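# Place the music sheet on its stand, uncreased

## Task

Set the sheet of music onto the stand so that it sits behind one of the page holders, with no fold or crease anywhere in the sheet.

## Robot and tools

Robot: two arms, left_arm and right_arm, each ending in a two-finger gripper. The calibrated base positions in the scene frame are left_arm (-0.028, +0.297, 0) m and right_arm (-0.018, -0.298, 0) m. Each has only a slight yaw. A fixed camera stand is bolted to the floor behind the arms.

Frames: the scene frame has its origin at table-top height, halfway between the two nominal bases. +z is up, +x points out over the table, and left_arm is on the +y side. Arm names do not match left and right in the images. Each gripper's reported position, orientation, velocity and Hand target are in that arm's own base frame. Fixed cameras and the table use the scene frame. Commanded offsets run along the current Hand target's own axes. The fingers point along the gripper's +z and open and close along its y. end_effector_position is the point between the finger pads, about 1 cm short of the tips.

Row format (used by execute_actions and move): 14 numbers, each in [-1, 1], always for both arms. The first 7 are left_arm's dx, dy, dz, rx, ry, rz and opening; the last 7 are the same for right_arm. dx, dy and dz are offsets where 1.0 = 0.6 m. rx, ry and rz form one rotation vector where 1.0 = 180 degrees. These are relative to the arm's Hand target at the moment the action or move begins, not to the previous row. Sending the same offset again moves the arm further. All six zeros re-command the current Hand target. The opening is absolute: +1 is fully open (0.094 m) and -1 is closed. A 0 there means half open, so to leave a gripper unchanged, resend its current command.

execute_actions: actions is a list of actions. Each action is a list of up to 15 rows, one row per 1/30 s control step. A shorter action keeps its last row for the remaining steps. cameras is a list of camera names: ["all"] for all, [] for none, or omitted or null for none. The exception is an empty actions list, which returns all images plus the full state, including the scene number.

move: drives each gripper in a straight line toward target. target is one 14-number row, or a list of up to 15 rows, all counted from the same starting Hand targets. speed is the top speed in m/s, 0.002 to 2.9, default 0.25, either one value or one per target; rotation is capped at twice that value in rad/s. blend, in metres, rounds corners at intermediate targets; 0 means stop at each one. opening_speed sets how fast openings change on the -1..+1 scale per second, minimum 0.2; use it to close gently. grip_force is newtons per pad, 10 to 50, as one value or one per arm. It persists until changed, and lower forces close slowly. blocking=false returns after about 0.5 s while the move carries on. A move is capped at 10 s. A changed opening on a later target is applied once everything has come to rest there. The result adds a move: line giving how it ended (done, off_target, moving, held, fault) and which limits acted. An arm not named in that line is done, meaning within 10 mm and 2 degrees. The move does not avoid obstacles or the other arm, and the gripper trails and can drift from the path more at high speed.

wait: seconds from 0 to 10. The robot holds its last command, and a running move keeps going.
stop: brakes a running move to rest; faster moves need more distance to stop.
zoom_image: camera (one of cam_head_left, cam_head_right, cam_high, cam_low, cam_left_wrist, cam_right_wrist) and region [x0, y0, x1, y1] in pixels, at most 504 by 504. It works only on the newest images.
finished_scene: scene is the current scene number. It ends the scene permanently, and the goal must still hold once the robot lets go.

Result lines: end_effector_position (m) and end_effector_quat_wxyz; Hand target, which is the base for the next offsets; Tool commands; grip_measured, on the opening scale and up to about 2.5 mm too wide when empty; grip_effort_nm, the gripper motor effort where negative means closing, which is not a pad force; Joint positions, with the last value being the opening in metres; Joint torques, which include gravity and are offset and noisy; Joint velocities, which may read within noise; Motor temperatures; and step readings of position after action calls.

Motion caveats: each control step clips the commanded orientation to within 40 degrees of the current one. Friction and weight can leave a gripper resting a few centimetres off target. Another command, even all zeros, asks for the pose again, or you can send the missing distance as an offset. An arm that is blocked keeps pushing until it is commanded back past its gripper. Avoid paths close to an arm's own base, because they can flip the shoulder posture. Joint ranges (rad): waist -2.618 to 3.054, shoulder 0 to 3.142, elbow 0 to 3.142 (straight at 2.901), wrist pitch and wrist yaw -1.571 to 1.571, wrist roll -2.094 to 2.094.

Heat: holding loads, staying stretched out, or pushing against something unreachable warms the motors. At 75 °C a MOTOR HOT line appears. At 90 °C that arm folds up and stops working, and at 100 °C it collapses.

Cameras: six images, each 504x504, come with calibration in OpenCV form. Poses may be off by a few millimetres or degrees.

Avoid: anything dropping or being left off the table; releasing the sheet while it is still moving; fast impacts or hard presses, especially on the stand or other fixed heavy objects; the arms touching each other, or one gripper closing on the other's fingers. For the sheet, use a low grip_force and a slow opening_speed so it does not crease or crumple.

Each tool is called after "Call:" as a command line: name --argument value for each argument, lists and objects as JSON in quotes; but a table of rows of numbers goes row by row, as --pt "numbers of a row", without its own name.

## Session

Call:
execute_actions --actions '[]'

Scene clock: 0.00 s.
left_arm: end_effector_position=(+0.2215, -0.1250, +0.4606) grip_measured=-0.995 grip_effort_nm=n/a end_effector_quat_wxyz=(+0.606, +0.213, +0.671, -0.371) | right_arm: end_effector_position=(+0.3837, +0.0010, +0.4072) grip_measured=+1.000 grip_effort_nm=n/a end_effector_quat_wxyz=(+0.707, +0.000, +0.707, +0.000)
Joint positions: left_arm=[0.1 0.784 1.194 -0.394 0.958 -0.256 0] | right_arm=[0 1.047 1.047 0 0 0 0.094]
Joint velocities: within noise
Joint torques (N m): no reading
Motor temperatures (°C): left_arm=[24 24 23 26 22 22 23] | right_arm=[21 25 27 26 22 23 22]
Heat: left arm: 26 °C; right arm: 27 °C.
Hand target: left_arm +0.2185, -0.1253, +0.4650; +0.611, +0.217, +0.666, -0.369 | right_arm +0.3804, +0.0010, +0.4193; +0.718, +0.000, +0.696, +0.000
Tool commands: left_gripper/opening=-1.0 right_gripper/opening=+1.0

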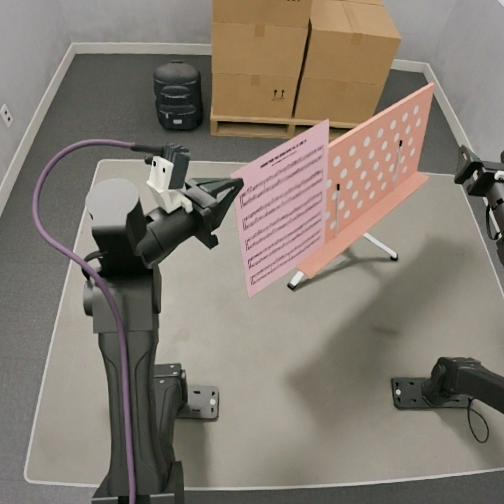

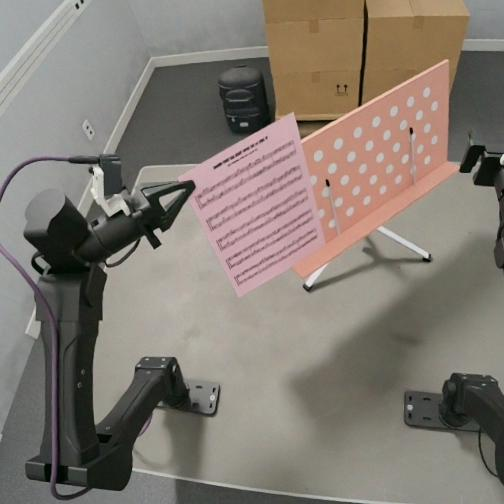

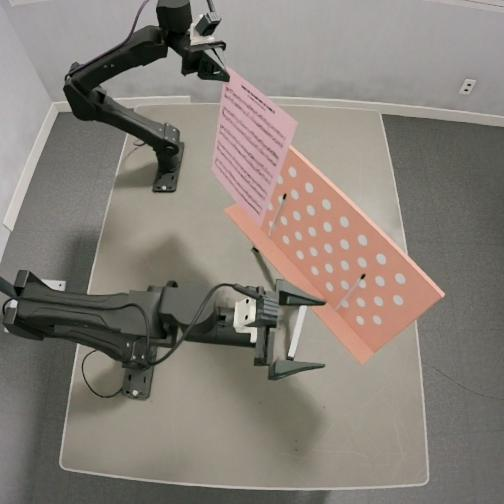

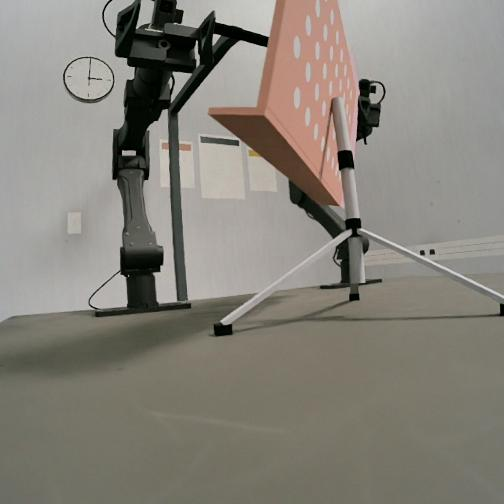

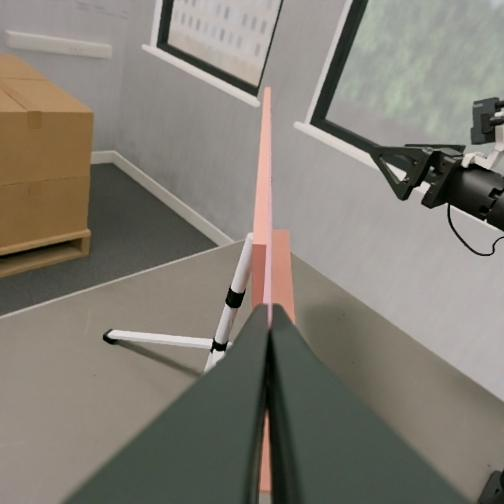

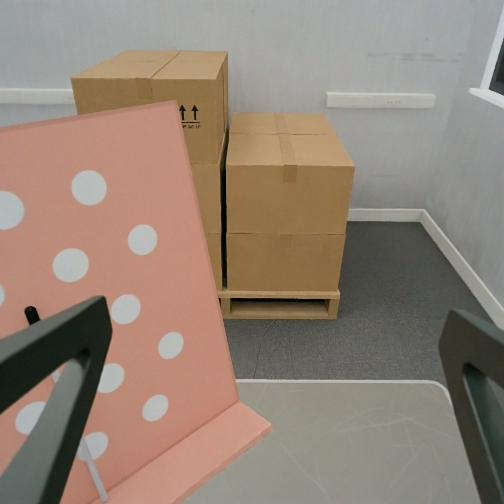

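Call:
zoom_image --camera "cam_head_left" --region '[220, 70, 450, 300]'

Call:
zoom_image --camera "cam_high" --region '[200, 60, 450, 370]'

Call:
zoom_image --camera "cam_head_right" --region '[170, 50, 500, 310]'

Call:
zoom_image --camera "cam_right_wrist" --region '[0, 80, 300, 504]'

Call:
zoom_image --camera "cam_left_wrist" --region '[180, 80, 380, 504]'

Call:
zoom_image --camera "cam_low" --region '[150, 0, 450, 320]'

Scaled by 2.191.

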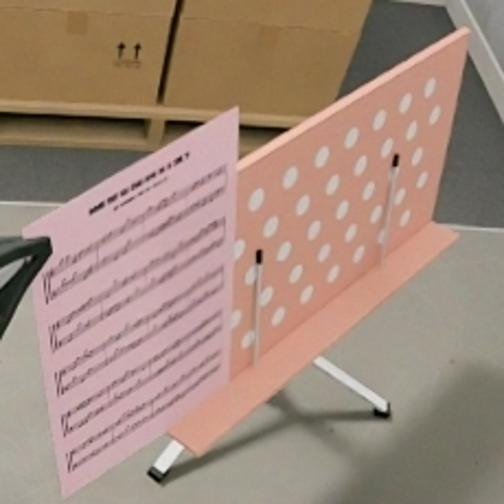

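Scaled by 1.626.

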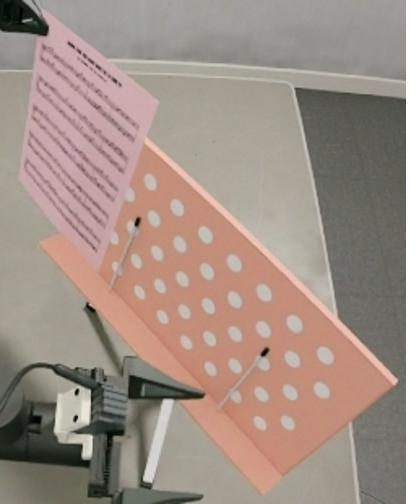

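Scaled by 1.527.

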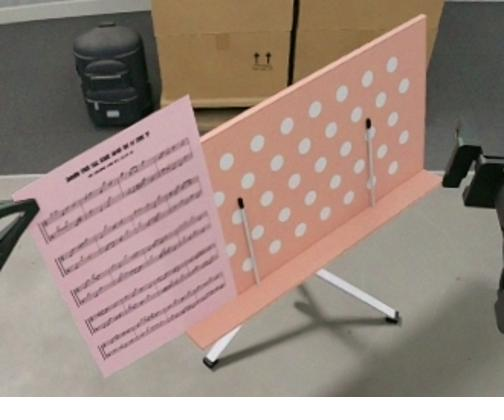

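Scaled by 1.189.

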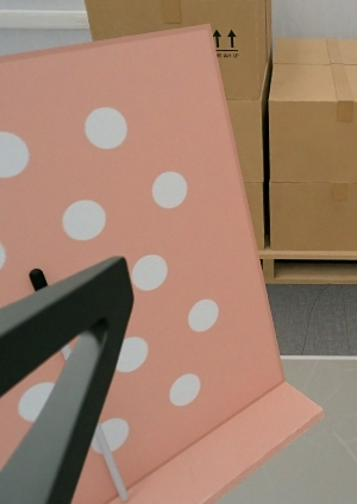

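Scaled by 1.189.

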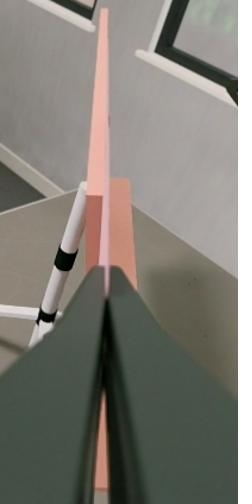

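Scaled by 1.575.

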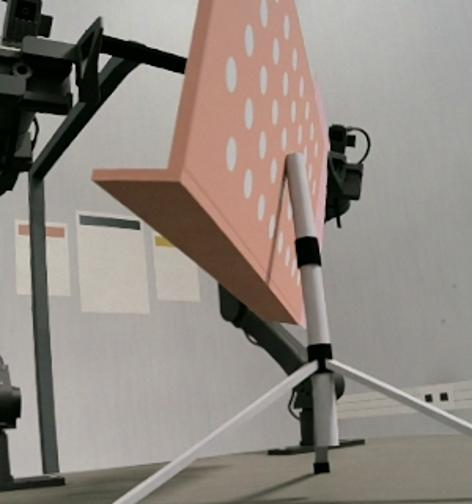

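Call:
zoom_image --camera "cam_left_wrist" --region '[225, 80, 315, 200]'

Call:
zoom_image --camera "cam_left_wrist" --region '[220, 200, 320, 340]'

Call:
zoom_image --camera "cam_head_left" --region '[290, 170, 380, 290]'

Call:
zoom_image --camera "cam_high" --region '[200, 110, 320, 270]'

Scaled by 4.200.

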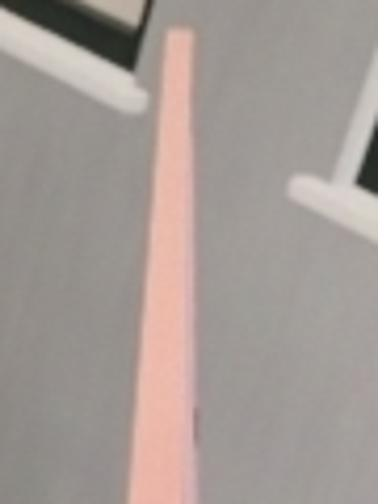

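Scaled by 3.600.

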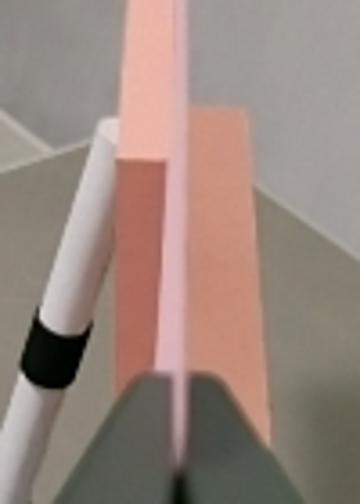

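Scaled by 4.200.

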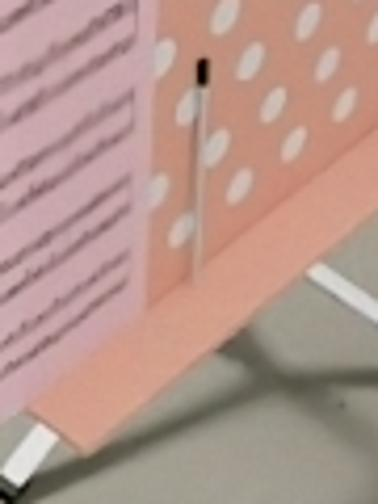

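Scaled by 3.150.

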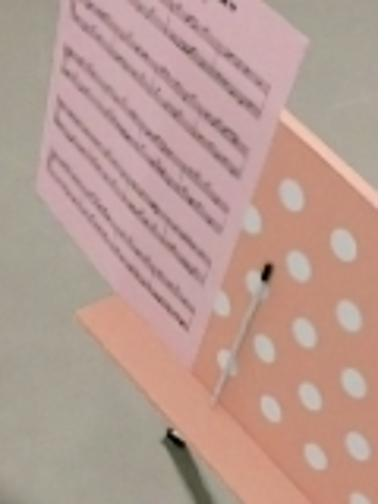

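Call:
zoom_image --camera "cam_right_wrist" --region '[0, 290, 150, 504]'

Call:
zoom_image --camera "cam_low" --region '[200, 0, 380, 240]'

Call:
zoom_image --camera "cam_head_right" --region '[310, 160, 430, 260]'

Call:
zoom_image --camera "cam_left_wrist" --region '[255, 160, 290, 200]'

Scaled by 2.355.

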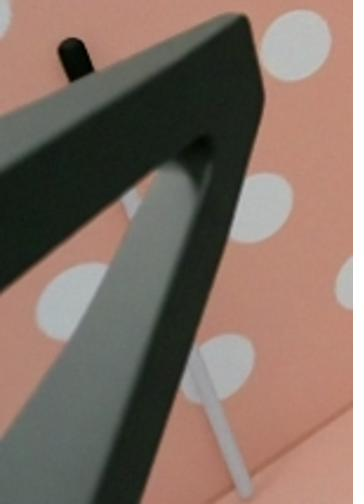

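Scaled by 2.100.

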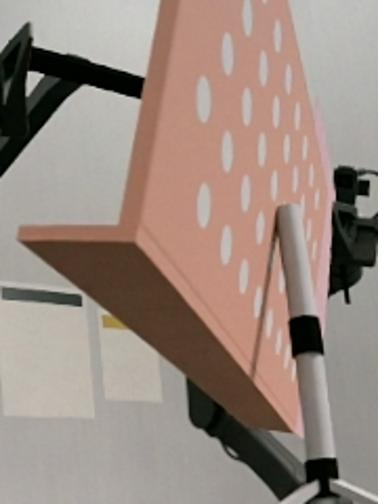

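Scaled by 4.200.

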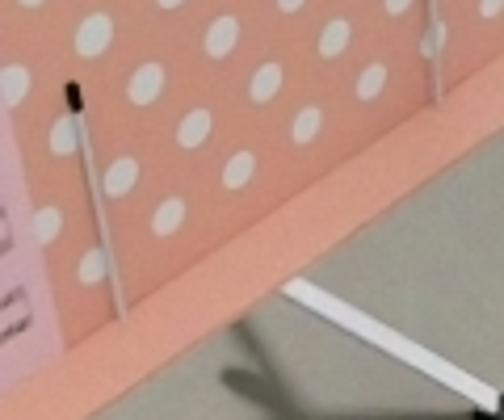

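Scaled by 12.600.

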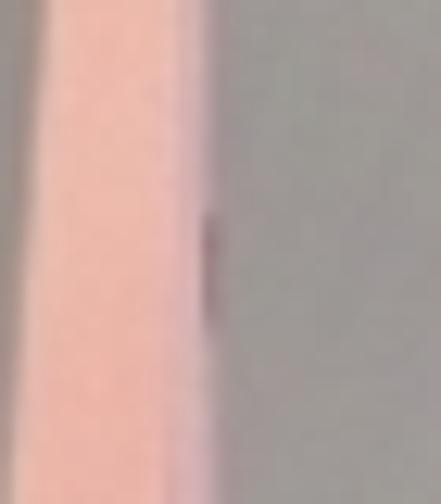

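Call:
move --target '[-0.025, 0, -0.05, 0, 0, 0, -1, 0.14, 0.3427, -0.2323, -0.2348, 0.0837, -0.0251, -0.4]' --speed 0.2 --cameras '["all"]'

Scene clock: 14.43 s.
left_arm: end_effector_position=(+0.2081, -0.0984, +0.4699) grip_measured=-0.995 grip_effort_nm=-0.26 end_effector_quat_wxyz=(+0.605, +0.212, +0.671, -0.374) | right_arm: end_effector_position=(+0.2444, +0.2065, +0.3343) grip_measured=-0.398 grip_effort_nm=-0.08 end_effector_quat_wxyz=(+0.577, -0.287, +0.732, +0.222)
Joint positions: left_arm=[0.39 0.784 1.234 -0.416 1.248 -0.28 0] | right_arm=[0.647 0.813 0.909 -0.336 -0.091 -0.028 0.028]
Joint torques (N m): left_arm=[0.65 0.01 8.69 1.55 -0.02 -0.04] | right_arm=[0.55 -0.59 6.61 1.92 0.07 0.05]
Heat: left arm: 28 °C; right arm: 30 °C.
Hand target: left_arm +0.2014, -0.1002, +0.4790; +0.611, +0.217, +0.666, -0.369 | right_arm +0.2436, +0.2066, +0.3312; +0.574, -0.285, +0.735, +0.223
Off the commanded pose: left_arm 0.012 m, 1 deg | right_arm 0.003 m, 0 deg.
move: off_target (left_arm)
camera_calibration:
cam_left_wrist: T_world_to_cam=[[-0.715485, -0.652661, 0.249229, -0.0287171], [-0.513205, 0.248952, -0.821367, 0.53955], [0.474028, -0.715581, -0.51307, 0.17705], [0, 0, 0, 1]] pos_world=[0.172426, -0.026371, 0.541165]
cam_right_wrist: T_world_to_cam=[[0.709301, -0.704721, 0.0161335, -0.0285733], [-0.496406, -0.51562, -0.698368, 0.482512], [0.500473, 0.487344, -0.715557, 0.126733], [0, 0, 0, 1]] pos_world=[0.196362, 0.166894, 0.428117]

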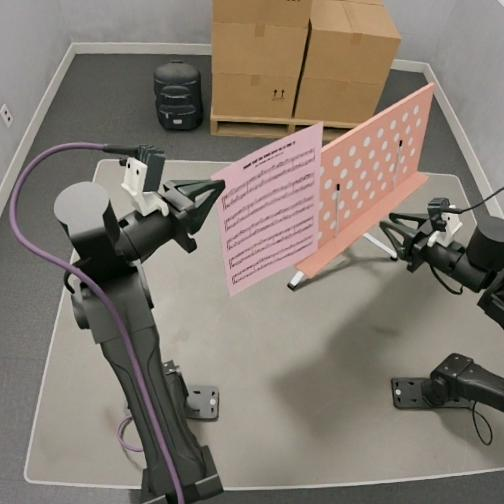

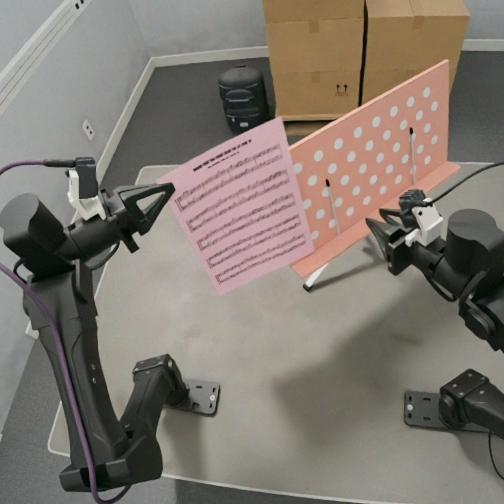

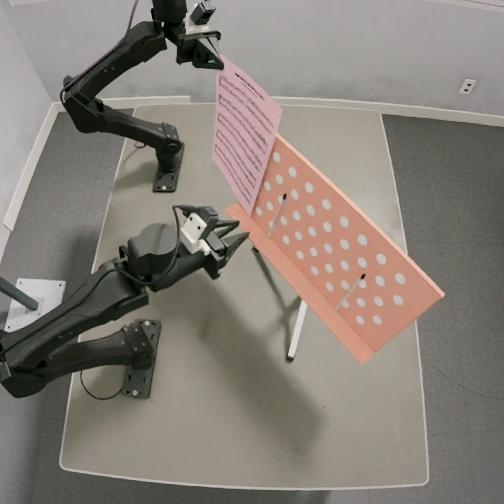

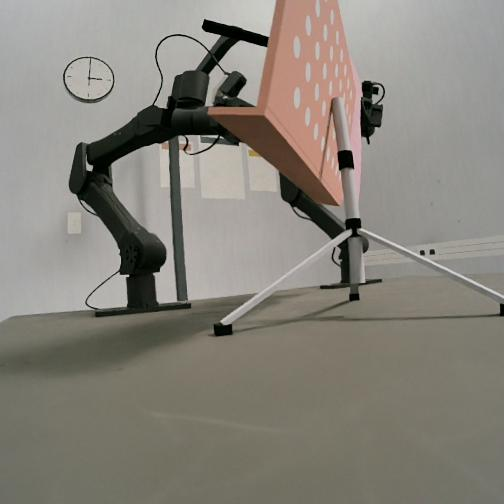

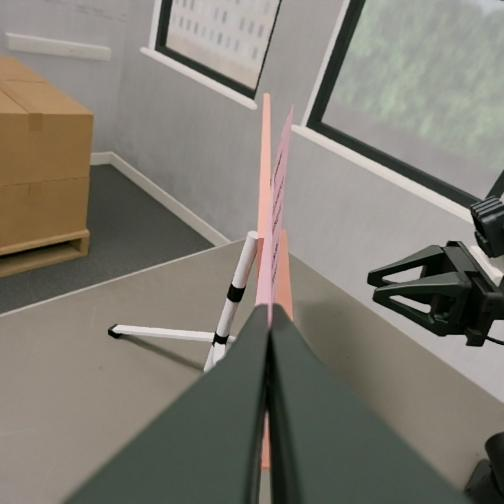

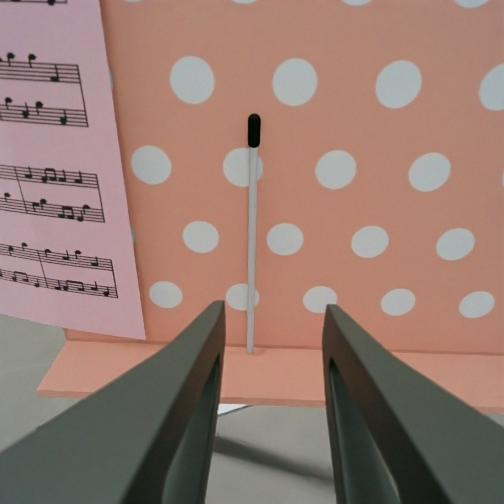

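Call:
zoom_image --camera "cam_right_wrist" --region '[200, 100, 320, 370]'

Call:
zoom_image --camera "cam_right_wrist" --region '[0, 240, 280, 420]'

Call:
zoom_image --camera "cam_left_wrist" --region '[220, 80, 340, 330]'

Call:
zoom_image --camera "cam_high" --region '[200, 40, 320, 260]'

Scaled by 1.867.

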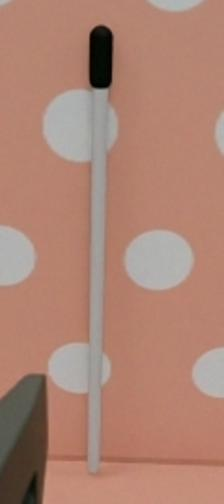

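Scaled by 1.800.

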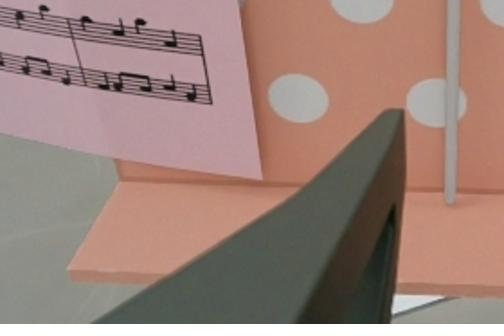

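Scaled by 2.016.

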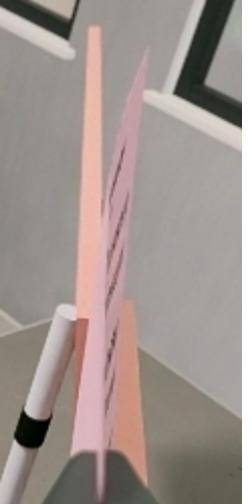

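Scaled by 2.291.

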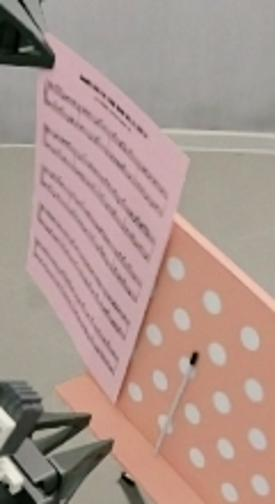

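Call:
move --target '[0, 0, 0, 0, 0, 0, -1, 0.0, 0.015, 0.1383, -0.01, 0, 0, -0.4]' --speed 0.12 --cameras '["cam_right_wrist", "cam_left_wrist", "cam_head_left", "cam_high"]'

Call:
zoom_image --camera "cam_right_wrist" --region '[180, 60, 360, 320]'

Scene clock: 17.73 s.
left_arm: end_effector_position=(+0.2080, -0.0985, +0.4699) grip_measured=-0.995 grip_effort_nm=-0.26 end_effector_quat_wxyz=(+0.605, +0.212, +0.671, -0.374) | right_arm: end_effector_position=(+0.2943, +0.2637, +0.2933) grip_measured=-0.398 grip_effort_nm=-0.08 end_effector_quat_wxyz=(+0.553, -0.300, +0.743, +0.227)
Joint positions: left_arm=[0.39 0.784 1.234 -0.416 1.249 -0.28 0] | right_arm=[0.692 1.112 0.909 -0.087 -0.078 -0.017 0.028]
Joint torques (N m): left_arm=[0.65 -0.02 8.75 1.54 0.02 -0.06] | right_arm=[0.59 -2.44 10.3 2.12 0.06 0.05]
Heat: left arm: 28 °C; right arm: 30 °C.
Hand target: left_arm +0.2013, -0.1002, +0.4790; +0.611, +0.217, +0.666, -0.369 | right_arm +0.2970, +0.2676, +0.3111; +0.570, -0.294, +0.731, +0.234
Off the commanded pose: left_arm 0.011 m, 1 deg | right_arm 0.019 m, 3 deg.
move: off_target (left_arm, right_arm)
camera_calibration:
cam_left_wrist: T_world_to_cam=[[-0.715913, -0.652072, 0.249543, -0.0288655], [-0.513211, 0.24915, -0.821303, 0.539546], [0.473375, -0.716049, -0.51302, 0.177052], [0, 0, 0, 1]] pos_world=[0.172424, -0.0264728, 0.541165]
cam_right_wrist: T_world_to_cam=[[0.730474, -0.682938, 0.00177901, -0.0307156], [-0.51085, -0.548133, -0.662256, 0.510388], [0.453255, 0.482852, -0.749276, 0.069553], [0, 0, 0, 1]] pos_world=[0.251643, 0.2252, 0.390177]
Images, in order (width x height): cam_head_left 504x504, cam_high 504x504, cam_left_wrist 504x504, cam_right_wrist 504x504.

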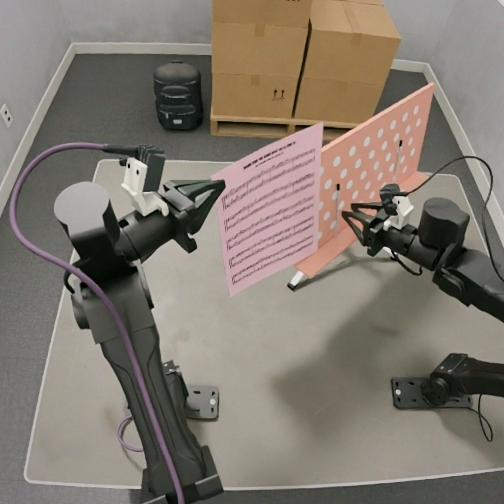

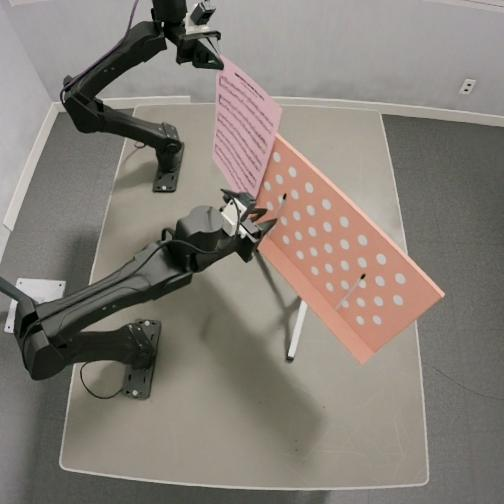

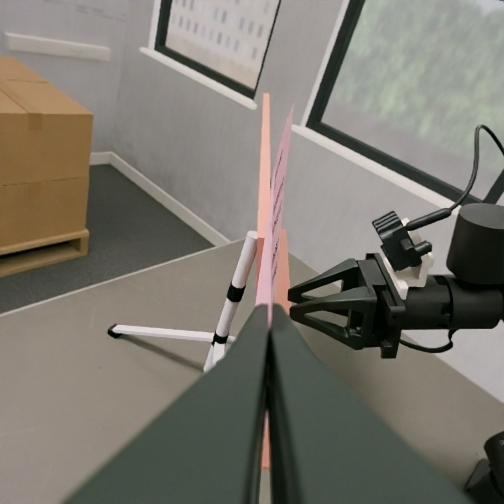

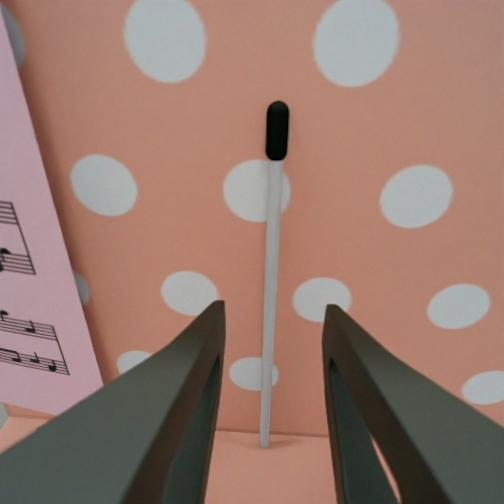

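Scaled by 1.938.

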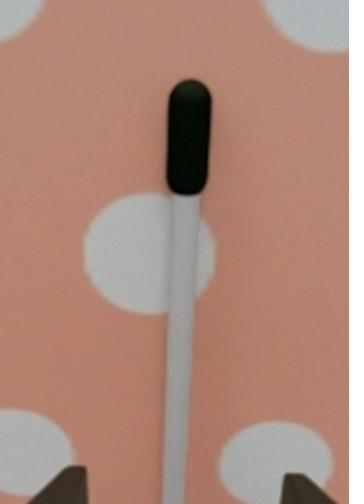

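Call:
move --target '[0, 0, 0, 0, 0, 0, -1, -0.0312, 0.0017, 0.031, 0, -0.011, 0, -0.4]' --speed 0.06 --cameras '["cam_right_wrist", "cam_left_wrist"]'

Call:
zoom_image --camera "cam_right_wrist" --region '[180, 200, 380, 400]'

Call:
zoom_image --camera "cam_left_wrist" --region '[220, 220, 400, 360]'

Scene clock: 19.63 s.
left_arm: end_effector_position=(+0.2080, -0.0985, +0.4699) grip_measured=-0.995 grip_effort_nm=-0.26 end_effector_quat_wxyz=(+0.605, +0.212, +0.671, -0.374) | right_arm: end_effector_position=(+0.3091, +0.2793, +0.3046) grip_measured=-0.398 grip_effort_nm=-0.08 end_effector_quat_wxyz=(+0.564, -0.297, +0.735, +0.232)
Joint positions: left_arm=[0.39 0.784 1.234 -0.416 1.249 -0.28 0] | right_arm=[0.703 1.191 0.97 -0.037 -0.069 -0.012 0.028]
Joint torques (N m): left_arm=[0.69 -0.05 8.69 1.56 0.02 -0.06] | right_arm=[0.59 -2.82 11.02 2.14 0.07 0.05]
Motor temperatures (°C): left_arm=[24 24 25 28 22 22 23] | right_arm=[21 25 29 31 22 23 22]
Heat: left arm: 28 °C; right arm: 31 °C.
Hand target: left_arm +0.2013, -0.1002, +0.4790; +0.611, +0.217, +0.666, -0.369 | right_arm +0.3126, +0.2840, +0.3247; +0.582, -0.290, +0.721, +0.239
Off the commanded pose: left_arm 0.011 m, 1 deg | right_arm 0.021 m, 3 deg.
move: off_target (left_arm, right_arm)
camera_calibration:
cam_left_wrist: T_world_to_cam=[[-0.715913, -0.652072, 0.249543, -0.0288655], [-0.513211, 0.24915, -0.821303, 0.539546], [0.473375, -0.716049, -0.51302, 0.177052], [0, 0, 0, 1]] pos_world=[0.172424, -0.0264728, 0.541165]
cam_right_wrist: T_world_to_cam=[[0.730293, -0.683124, 0.00360985, -0.0313591], [-0.495978, -0.533844, -0.684848, 0.532328], [0.469763, 0.498349, -0.728677, 0.0481144], [0, 0, 0, 1]] pos_world=[0.264322, 0.23878, 0.399737]
Images, in order (width x height): cam_left_wrist 504x504, cam_right_wrist 504x504.

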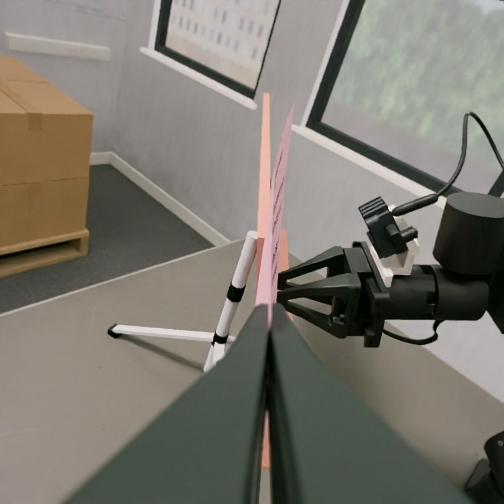

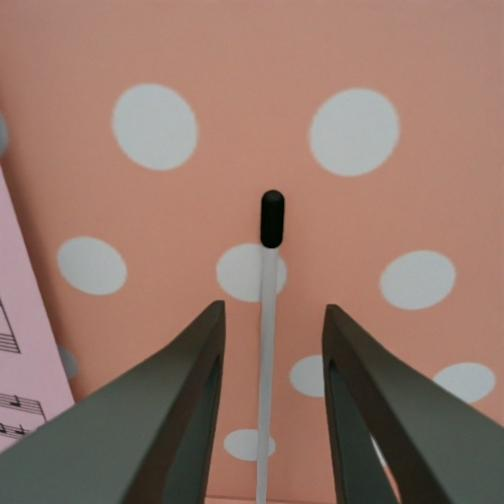

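Scaled by 2.520.

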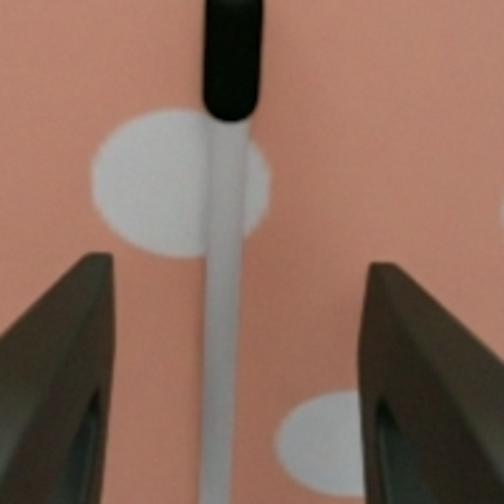

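Scaled by 2.800.

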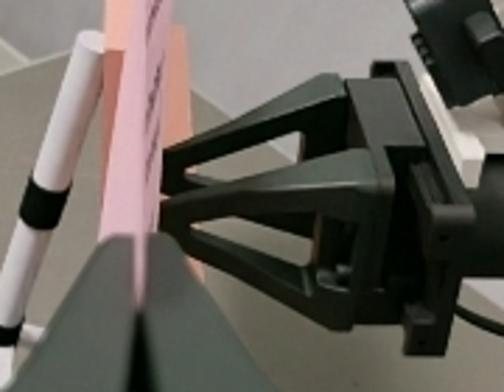

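Call:
move --target '[0, 0, 0, 0, 0, 0, -1, 0, 0.003, 0.01, 0, 0, 0, -0.75]' --speed 0.05 --grip_force '[50, 20]' --cameras '["cam_right_wrist", "cam_left_wrist"]'

Call:
zoom_image --camera "cam_right_wrist" --region '[180, 200, 380, 400]'

Scene clock: 21.47 s.
left_arm: end_effector_position=(+0.2080, -0.0985, +0.4699) grip_measured=-0.995 grip_effort_nm=-0.26 end_effector_quat_wxyz=(+0.605, +0.212, +0.671, -0.374) | right_arm: end_effector_position=(+0.3121, +0.2845, +0.3036) grip_measured=-0.748 grip_effort_nm=-0.08 end_effector_quat_wxyz=(+0.565, -0.297, +0.734, +0.232)
Joint positions: left_arm=[0.39 0.784 1.234 -0.416 1.249 -0.28 0] | right_arm=[0.711 1.214 0.98 -0.024 -0.06 -0.01 0.012]
Joint torques (N m): left_arm=[0.66 0.01 8.75 1.54 0.02 -0.05] | right_arm=[0.59 -2.93 11.03 2.14 0.07 0.05]
Heat: left arm: 28 °C; right arm: 31 °C.
Hand target: left_arm +0.2013, -0.1002, +0.4790; +0.611, +0.217, +0.666, -0.369 | right_arm +0.3156, +0.2893, +0.3235; +0.582, -0.290, +0.721, +0.239
Off the commanded pose: left_arm 0.011 m, 1 deg | right_arm 0.021 m, 3 deg.
grip_force (N): 50, 20
move: off_target (left_arm, right_arm)
camera_calibration:
cam_left_wrist: T_world_to_cam=[[-0.715913, -0.652072, 0.249543, -0.0288655], [-0.513211, 0.24915, -0.821303, 0.539546], [0.473375, -0.716049, -0.51302, 0.177052], [0, 0, 0, 1]] pos_world=[0.172424, -0.0264728, 0.541165]
cam_right_wrist: T_world_to_cam=[[0.730158, -0.683266, 0.00403249, -0.0300183], [-0.495602, -0.533659, -0.685264, 0.535877], [0.47037, 0.498353, -0.728283, 0.043112], [0, 0, 0, 1]] pos_world=[0.267221, 0.24398, 0.398736]
Images, in order (width x height): cam_left_wrist 504x504, cam_right_wrist 504x504.

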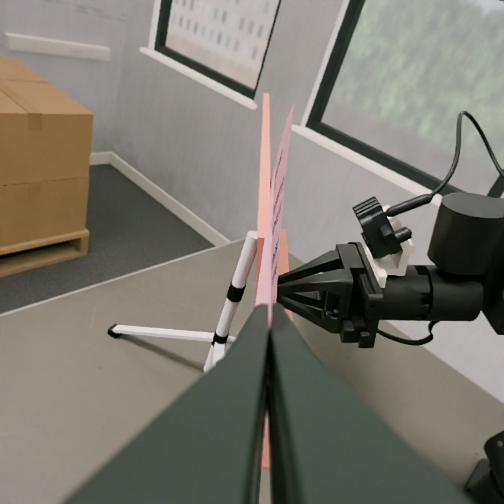

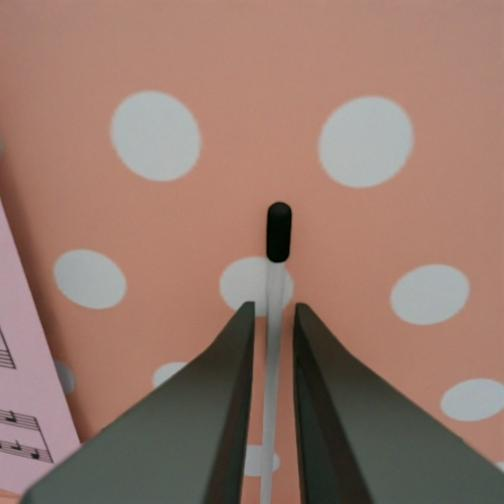

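Scaled by 2.520.

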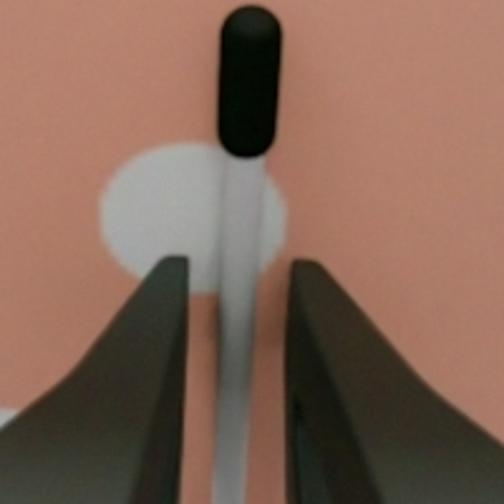

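Call:
move --target '[0, 0, 0, 0, 0, 0, -1, 0, 0, 0, 0, 0, 0, -0.97]' --speed 0.05 --opening_speed 0.2 --cameras '["cam_right_wrist"]'

Call:
zoom_image --camera "cam_right_wrist" --region '[180, 200, 380, 400]'

Scene clock: 22.90 s.
left_arm: end_effector_position=(+0.2080, -0.0985, +0.4699) grip_measured=-0.995 grip_effort_nm=-0.26 end_effector_quat_wxyz=(+0.605, +0.212, +0.671, -0.374) | right_arm: end_effector_position=(+0.3121, +0.2844, +0.3037) grip_measured=-0.916 grip_effort_nm=-0.46 end_effector_quat_wxyz=(+0.565, -0.296, +0.734, +0.232)
Joint positions: left_arm=[0.39 0.784 1.234 -0.416 1.249 -0.28 0] | right_arm=[0.711 1.214 0.98 -0.023 -0.06 -0.01 0.004]
Joint torques (N m): left_arm=[0.65 -0.02 8.68 1.54 0.01 -0.05] | right_arm=[0.58 -2.96 11.03 2.14 0.07 0.05]
Heat: left arm: 28 °C; right arm: 31 °C.
Hand target: left_arm +0.2013, -0.1002, +0.4790; +0.611, +0.217, +0.666, -0.369 | right_arm +0.3156, +0.2893, +0.3236; +0.582, -0.289, +0.721, +0.239
Off the commanded pose: left_arm 0.011 m, 1 deg | right_arm 0.021 m, 3 deg.
grip_force (N): 50, 20
move: off_target (left_arm, right_arm)
camera_calibration:
cam_right_wrist: T_world_to_cam=[[0.729921, -0.683519, 0.00419899, -0.0299589], [-0.495538, -0.533389, -0.68552, 0.535895], [0.470806, 0.498295, -0.728041, 0.0429132], [0, 0, 0, 1]] pos_world=[0.26722, 0.24398, 0.398736]
Images, in order (width x height): cam_right_wrist 504x504.

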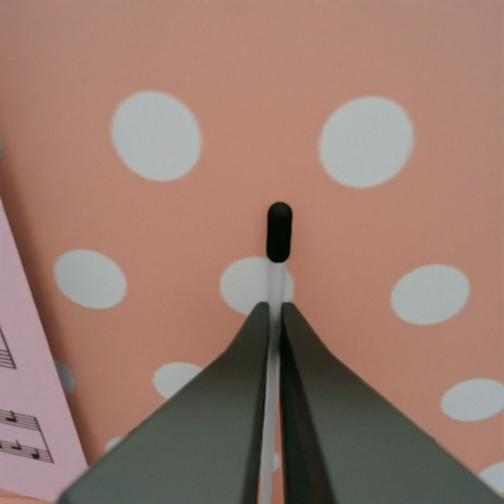

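Scaled by 2.520.

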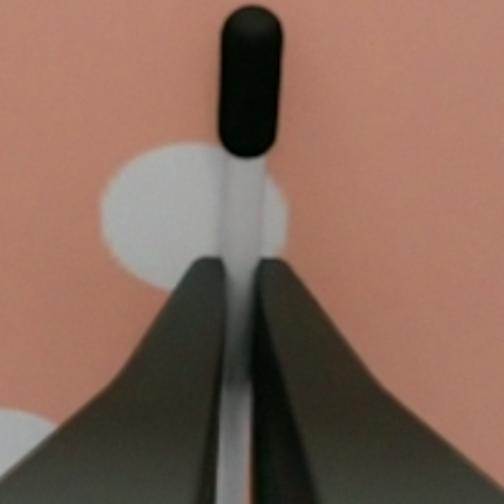

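Call:
move --target '[0, 0, 0, 0, 0, 0, -1, 0, 0, -0.03, 0, 0, 0, -0.97]' --speed 0.03 --cameras '["cam_right_wrist", "cam_left_wrist"]'

Scene clock: 24.10 s.
left_arm: end_effector_position=(+0.2080, -0.0985, +0.4699) grip_measured=-0.995 grip_effort_nm=-0.26 end_effector_quat_wxyz=(+0.605, +0.212, +0.671, -0.374) | right_arm: end_effector_position=(+0.3077, +0.2805, +0.3055) grip_measured=-0.916 grip_effort_nm=-0.46 end_effector_quat_wxyz=(+0.563, -0.297, +0.736, +0.231)
Joint positions: left_arm=[0.39 0.784 1.234 -0.416 1.249 -0.28 0] | right_arm=[0.711 1.192 0.98 -0.051 -0.059 -0.01 0.004]
Joint torques (N m): left_arm=[0.66 -0.02 8.68 1.55 0.02 -0.05] | right_arm=[0.23 -6.67 8.68 2 0.02 0.04]
Heat: left arm: 28 °C; right arm: 31 °C.
Hand target: left_arm +0.2013, -0.1002, +0.4790; +0.611, +0.217, +0.666, -0.369 | right_arm +0.3030, +0.2770, +0.3273; +0.582, -0.290, +0.721, +0.239
Off the commanded pose: left_arm 0.011 m, 1 deg | right_arm 0.023 m, 3 deg.
grip_force (N): 50, 20
move: off_target (left_arm, right_arm)
camera_calibration:
cam_left_wrist: T_world_to_cam=[[-0.715913, -0.652072, 0.249543, -0.0288655], [-0.513211, 0.24915, -0.821303, 0.539546], [0.473375, -0.716049, -0.51302, 0.177052], [0, 0, 0, 1]] pos_world=[0.172424, -0.0264728, 0.541165]
cam_right_wrist: T_world_to_cam=[[0.729693, -0.683765, 0.00354483, -0.0290599], [-0.49906, -0.536111, -0.680826, 0.533332], [0.467426, 0.495025, -0.732436, 0.0516557], [0, 0, 0, 1]] pos_world=[0.263224, 0.240484, 0.401044]
Images, in order (width x height): cam_left_wrist 504x504, cam_right_wrist 504x504.

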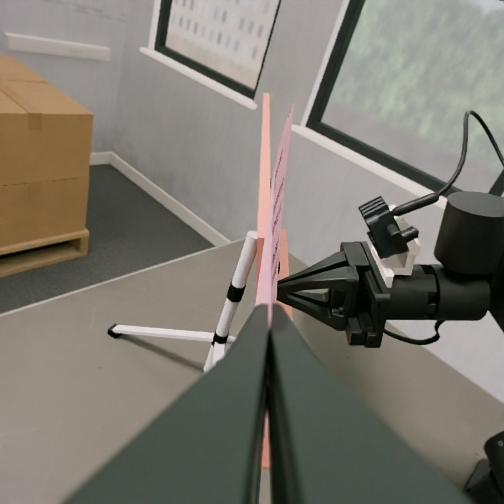

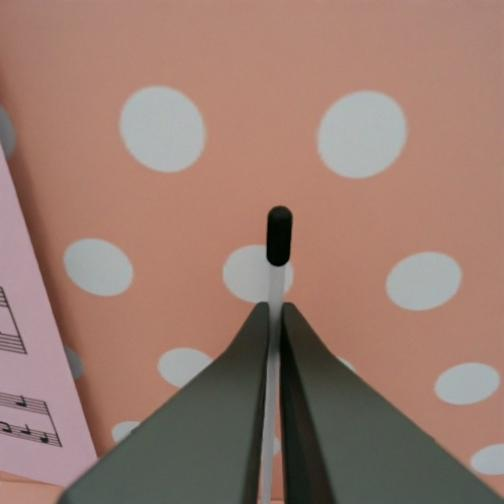

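Call:
move --target '[0, 0, 0, 0, 0, 0, -1, 0, 0, -0.03, 0, -0.04, 0, -0.97]' --speed 0.04 --cameras '["cam_right_wrist", "cam_left_wrist"]'

Scene clock: 26.40 s.
left_arm: end_effector_position=(+0.2080, -0.0985, +0.4699) grip_measured=-0.995 grip_effort_nm=-0.26 end_effector_quat_wxyz=(+0.605, +0.212, +0.671, -0.374) | right_arm: end_effector_position=(+0.2946, +0.2683, +0.3079) grip_measured=-0.916 grip_effort_nm=-0.46 end_effector_quat_wxyz=(+0.600, -0.284, +0.707, +0.243)
Joint positions: left_arm=[0.39 0.784 1.234 -0.416 1.249 -0.28 0] | right_arm=[0.711 1.094 0.835 0.098 -0.056 -0.006 0.004]
Joint torques (N m): left_arm=[0.7 -0.01 8.7 1.54 0.02 -0.05] | right_arm=[-0.2 -5.94 7.43 2.44 -0.09 0.06]
Heat: left arm: 28 °C; right arm: 32 °C.
Hand target: left_arm +0.2013, -0.1002, +0.4790; +0.611, +0.217, +0.666, -0.369 | right_arm +0.2904, +0.2647, +0.3308; +0.626, -0.274, +0.683, +0.257
Off the commanded pose: left_arm 0.011 m, 1 deg | right_arm 0.024 m, 4 deg.
grip_force (N): 50, 20
move: off_target (left_arm, right_arm)
camera_calibration:
cam_left_wrist: T_world_to_cam=[[-0.715913, -0.652072, 0.249543, -0.0288655], [-0.513211, 0.24915, -0.821303, 0.539546], [0.473375, -0.716049, -0.51302, 0.177052], [0, 0, 0, 1]] pos_world=[0.172424, -0.0264728, 0.541165]
cam_right_wrist: T_world_to_cam=[[0.725978, -0.687625, 0.0113033, -0.0281232], [-0.44733, -0.484637, -0.75168, 0.514601], [0.522352, 0.540647, -0.659431, 0.0146672], [0, 0, 0, 1]] pos_world=[0.242952, 0.222127, 0.396805]
Images, in order (width x height): cam_left_wrist 504x504, cam_right_wrist 504x504.

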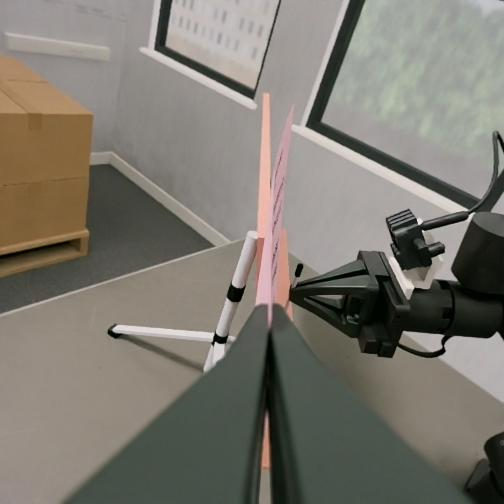

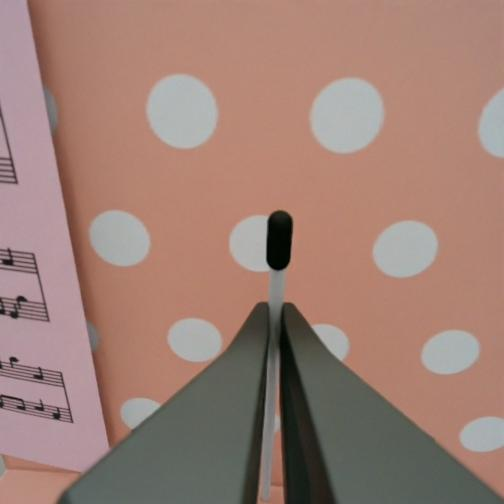

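Call:
move --target '[0, 0, 0, 0, 0, 0, -1, 0.0138, 0, -0.0667, 0, -0.08, 0, -0.97]' --speed 0.08 --cameras '["all"]'

Call:
zoom_image --camera "cam_left_wrist" --region '[220, 80, 400, 350]'

Call:
zoom_image --camera "cam_high" --region '[190, 40, 350, 260]'

Scene clock: 28.90 s.
left_arm: end_effector_position=(+0.2080, -0.0985, +0.4699) grip_measured=-0.995 grip_effort_nm=-0.26 end_effector_quat_wxyz=(+0.605, +0.212, +0.671, -0.374) | right_arm: end_effector_position=(+0.2667, +0.2419, +0.3026) grip_measured=-0.916 grip_effort_nm=-0.46 end_effector_quat_wxyz=(+0.682, -0.252, +0.629, +0.275)
Joint positions: left_arm=[0.39 0.784 1.234 -0.416 1.249 -0.28 0] | right_arm=[0.703 0.932 0.5 0.513 -0.061 0.008 0.004]
Joint torques (N m): left_arm=[0.69 -0.03 8.7 1.54 0.02 -0.06] | right_arm=[-0.47 -4.19 7.34 2.53 -0.11 0.09]
Heat: left arm: 28 °C; right arm: 33 °C.
Hand target: left_arm +0.2013, -0.1002, +0.4790; +0.611, +0.217, +0.666, -0.369 | right_arm +0.2612, +0.2366, +0.3260; +0.707, -0.240, +0.599, +0.289
Off the commanded pose: left_arm 0.011 m, 1 deg | right_arm 0.025 m, 5 deg.
grip_force (N): 50, 20
move: off_target (left_arm, right_arm)
camera_calibration:
cam_left_wrist: T_world_to_cam=[[-0.715913, -0.652072, 0.249543, -0.0288655], [-0.513211, 0.24915, -0.821303, 0.539546], [0.473375, -0.716049, -0.51302, 0.177052], [0, 0, 0, 1]] pos_world=[0.172424, -0.0264728, 0.541165]
cam_right_wrist: T_world_to_cam=[[0.721122, -0.692469, 0.0216769, -0.0266505], [-0.304778, -0.345177, -0.887673, 0.454703], [0.622168, 0.633514, -0.459964, -0.0694935], [0, 0, 0, 1]] pos_world=[0.201039, 0.182524, 0.372241]

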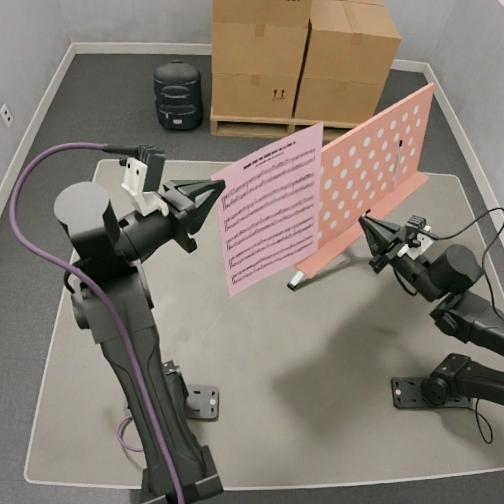

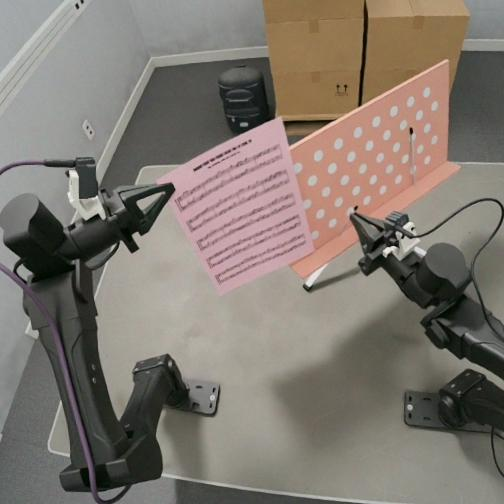

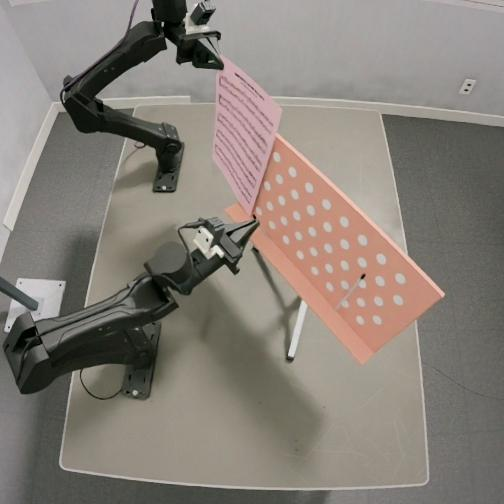

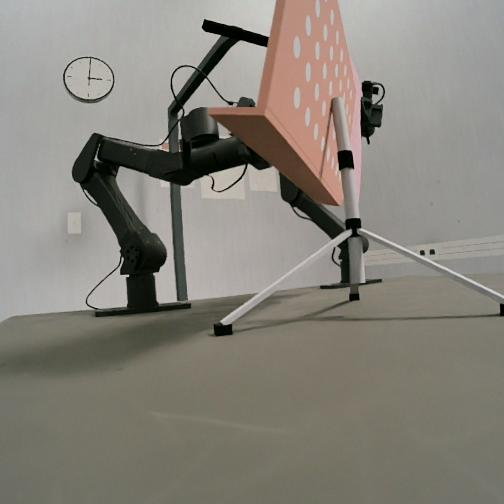

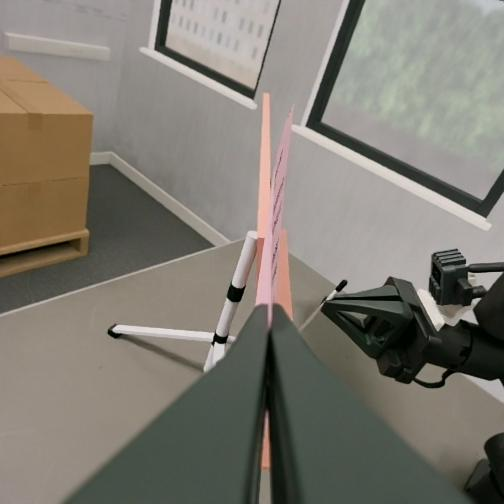

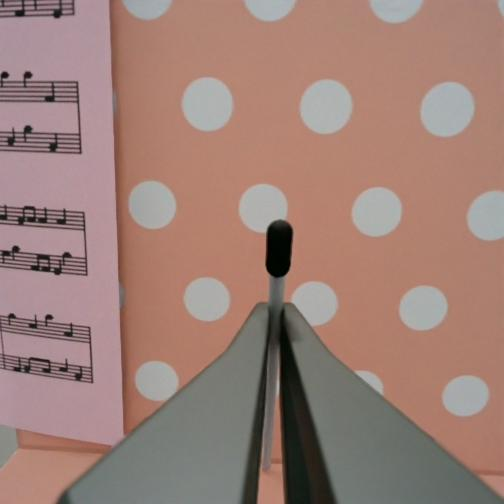

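Scaled by 1.867.

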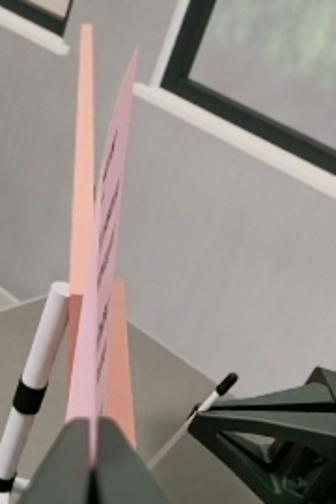

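Scaled by 2.291.

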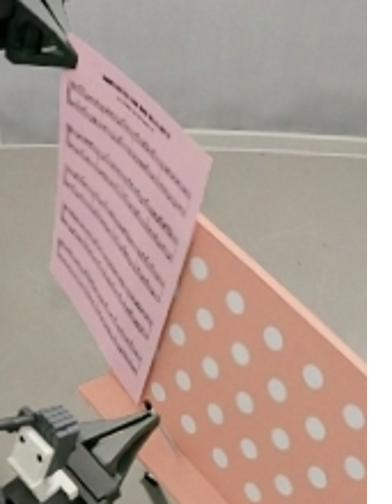

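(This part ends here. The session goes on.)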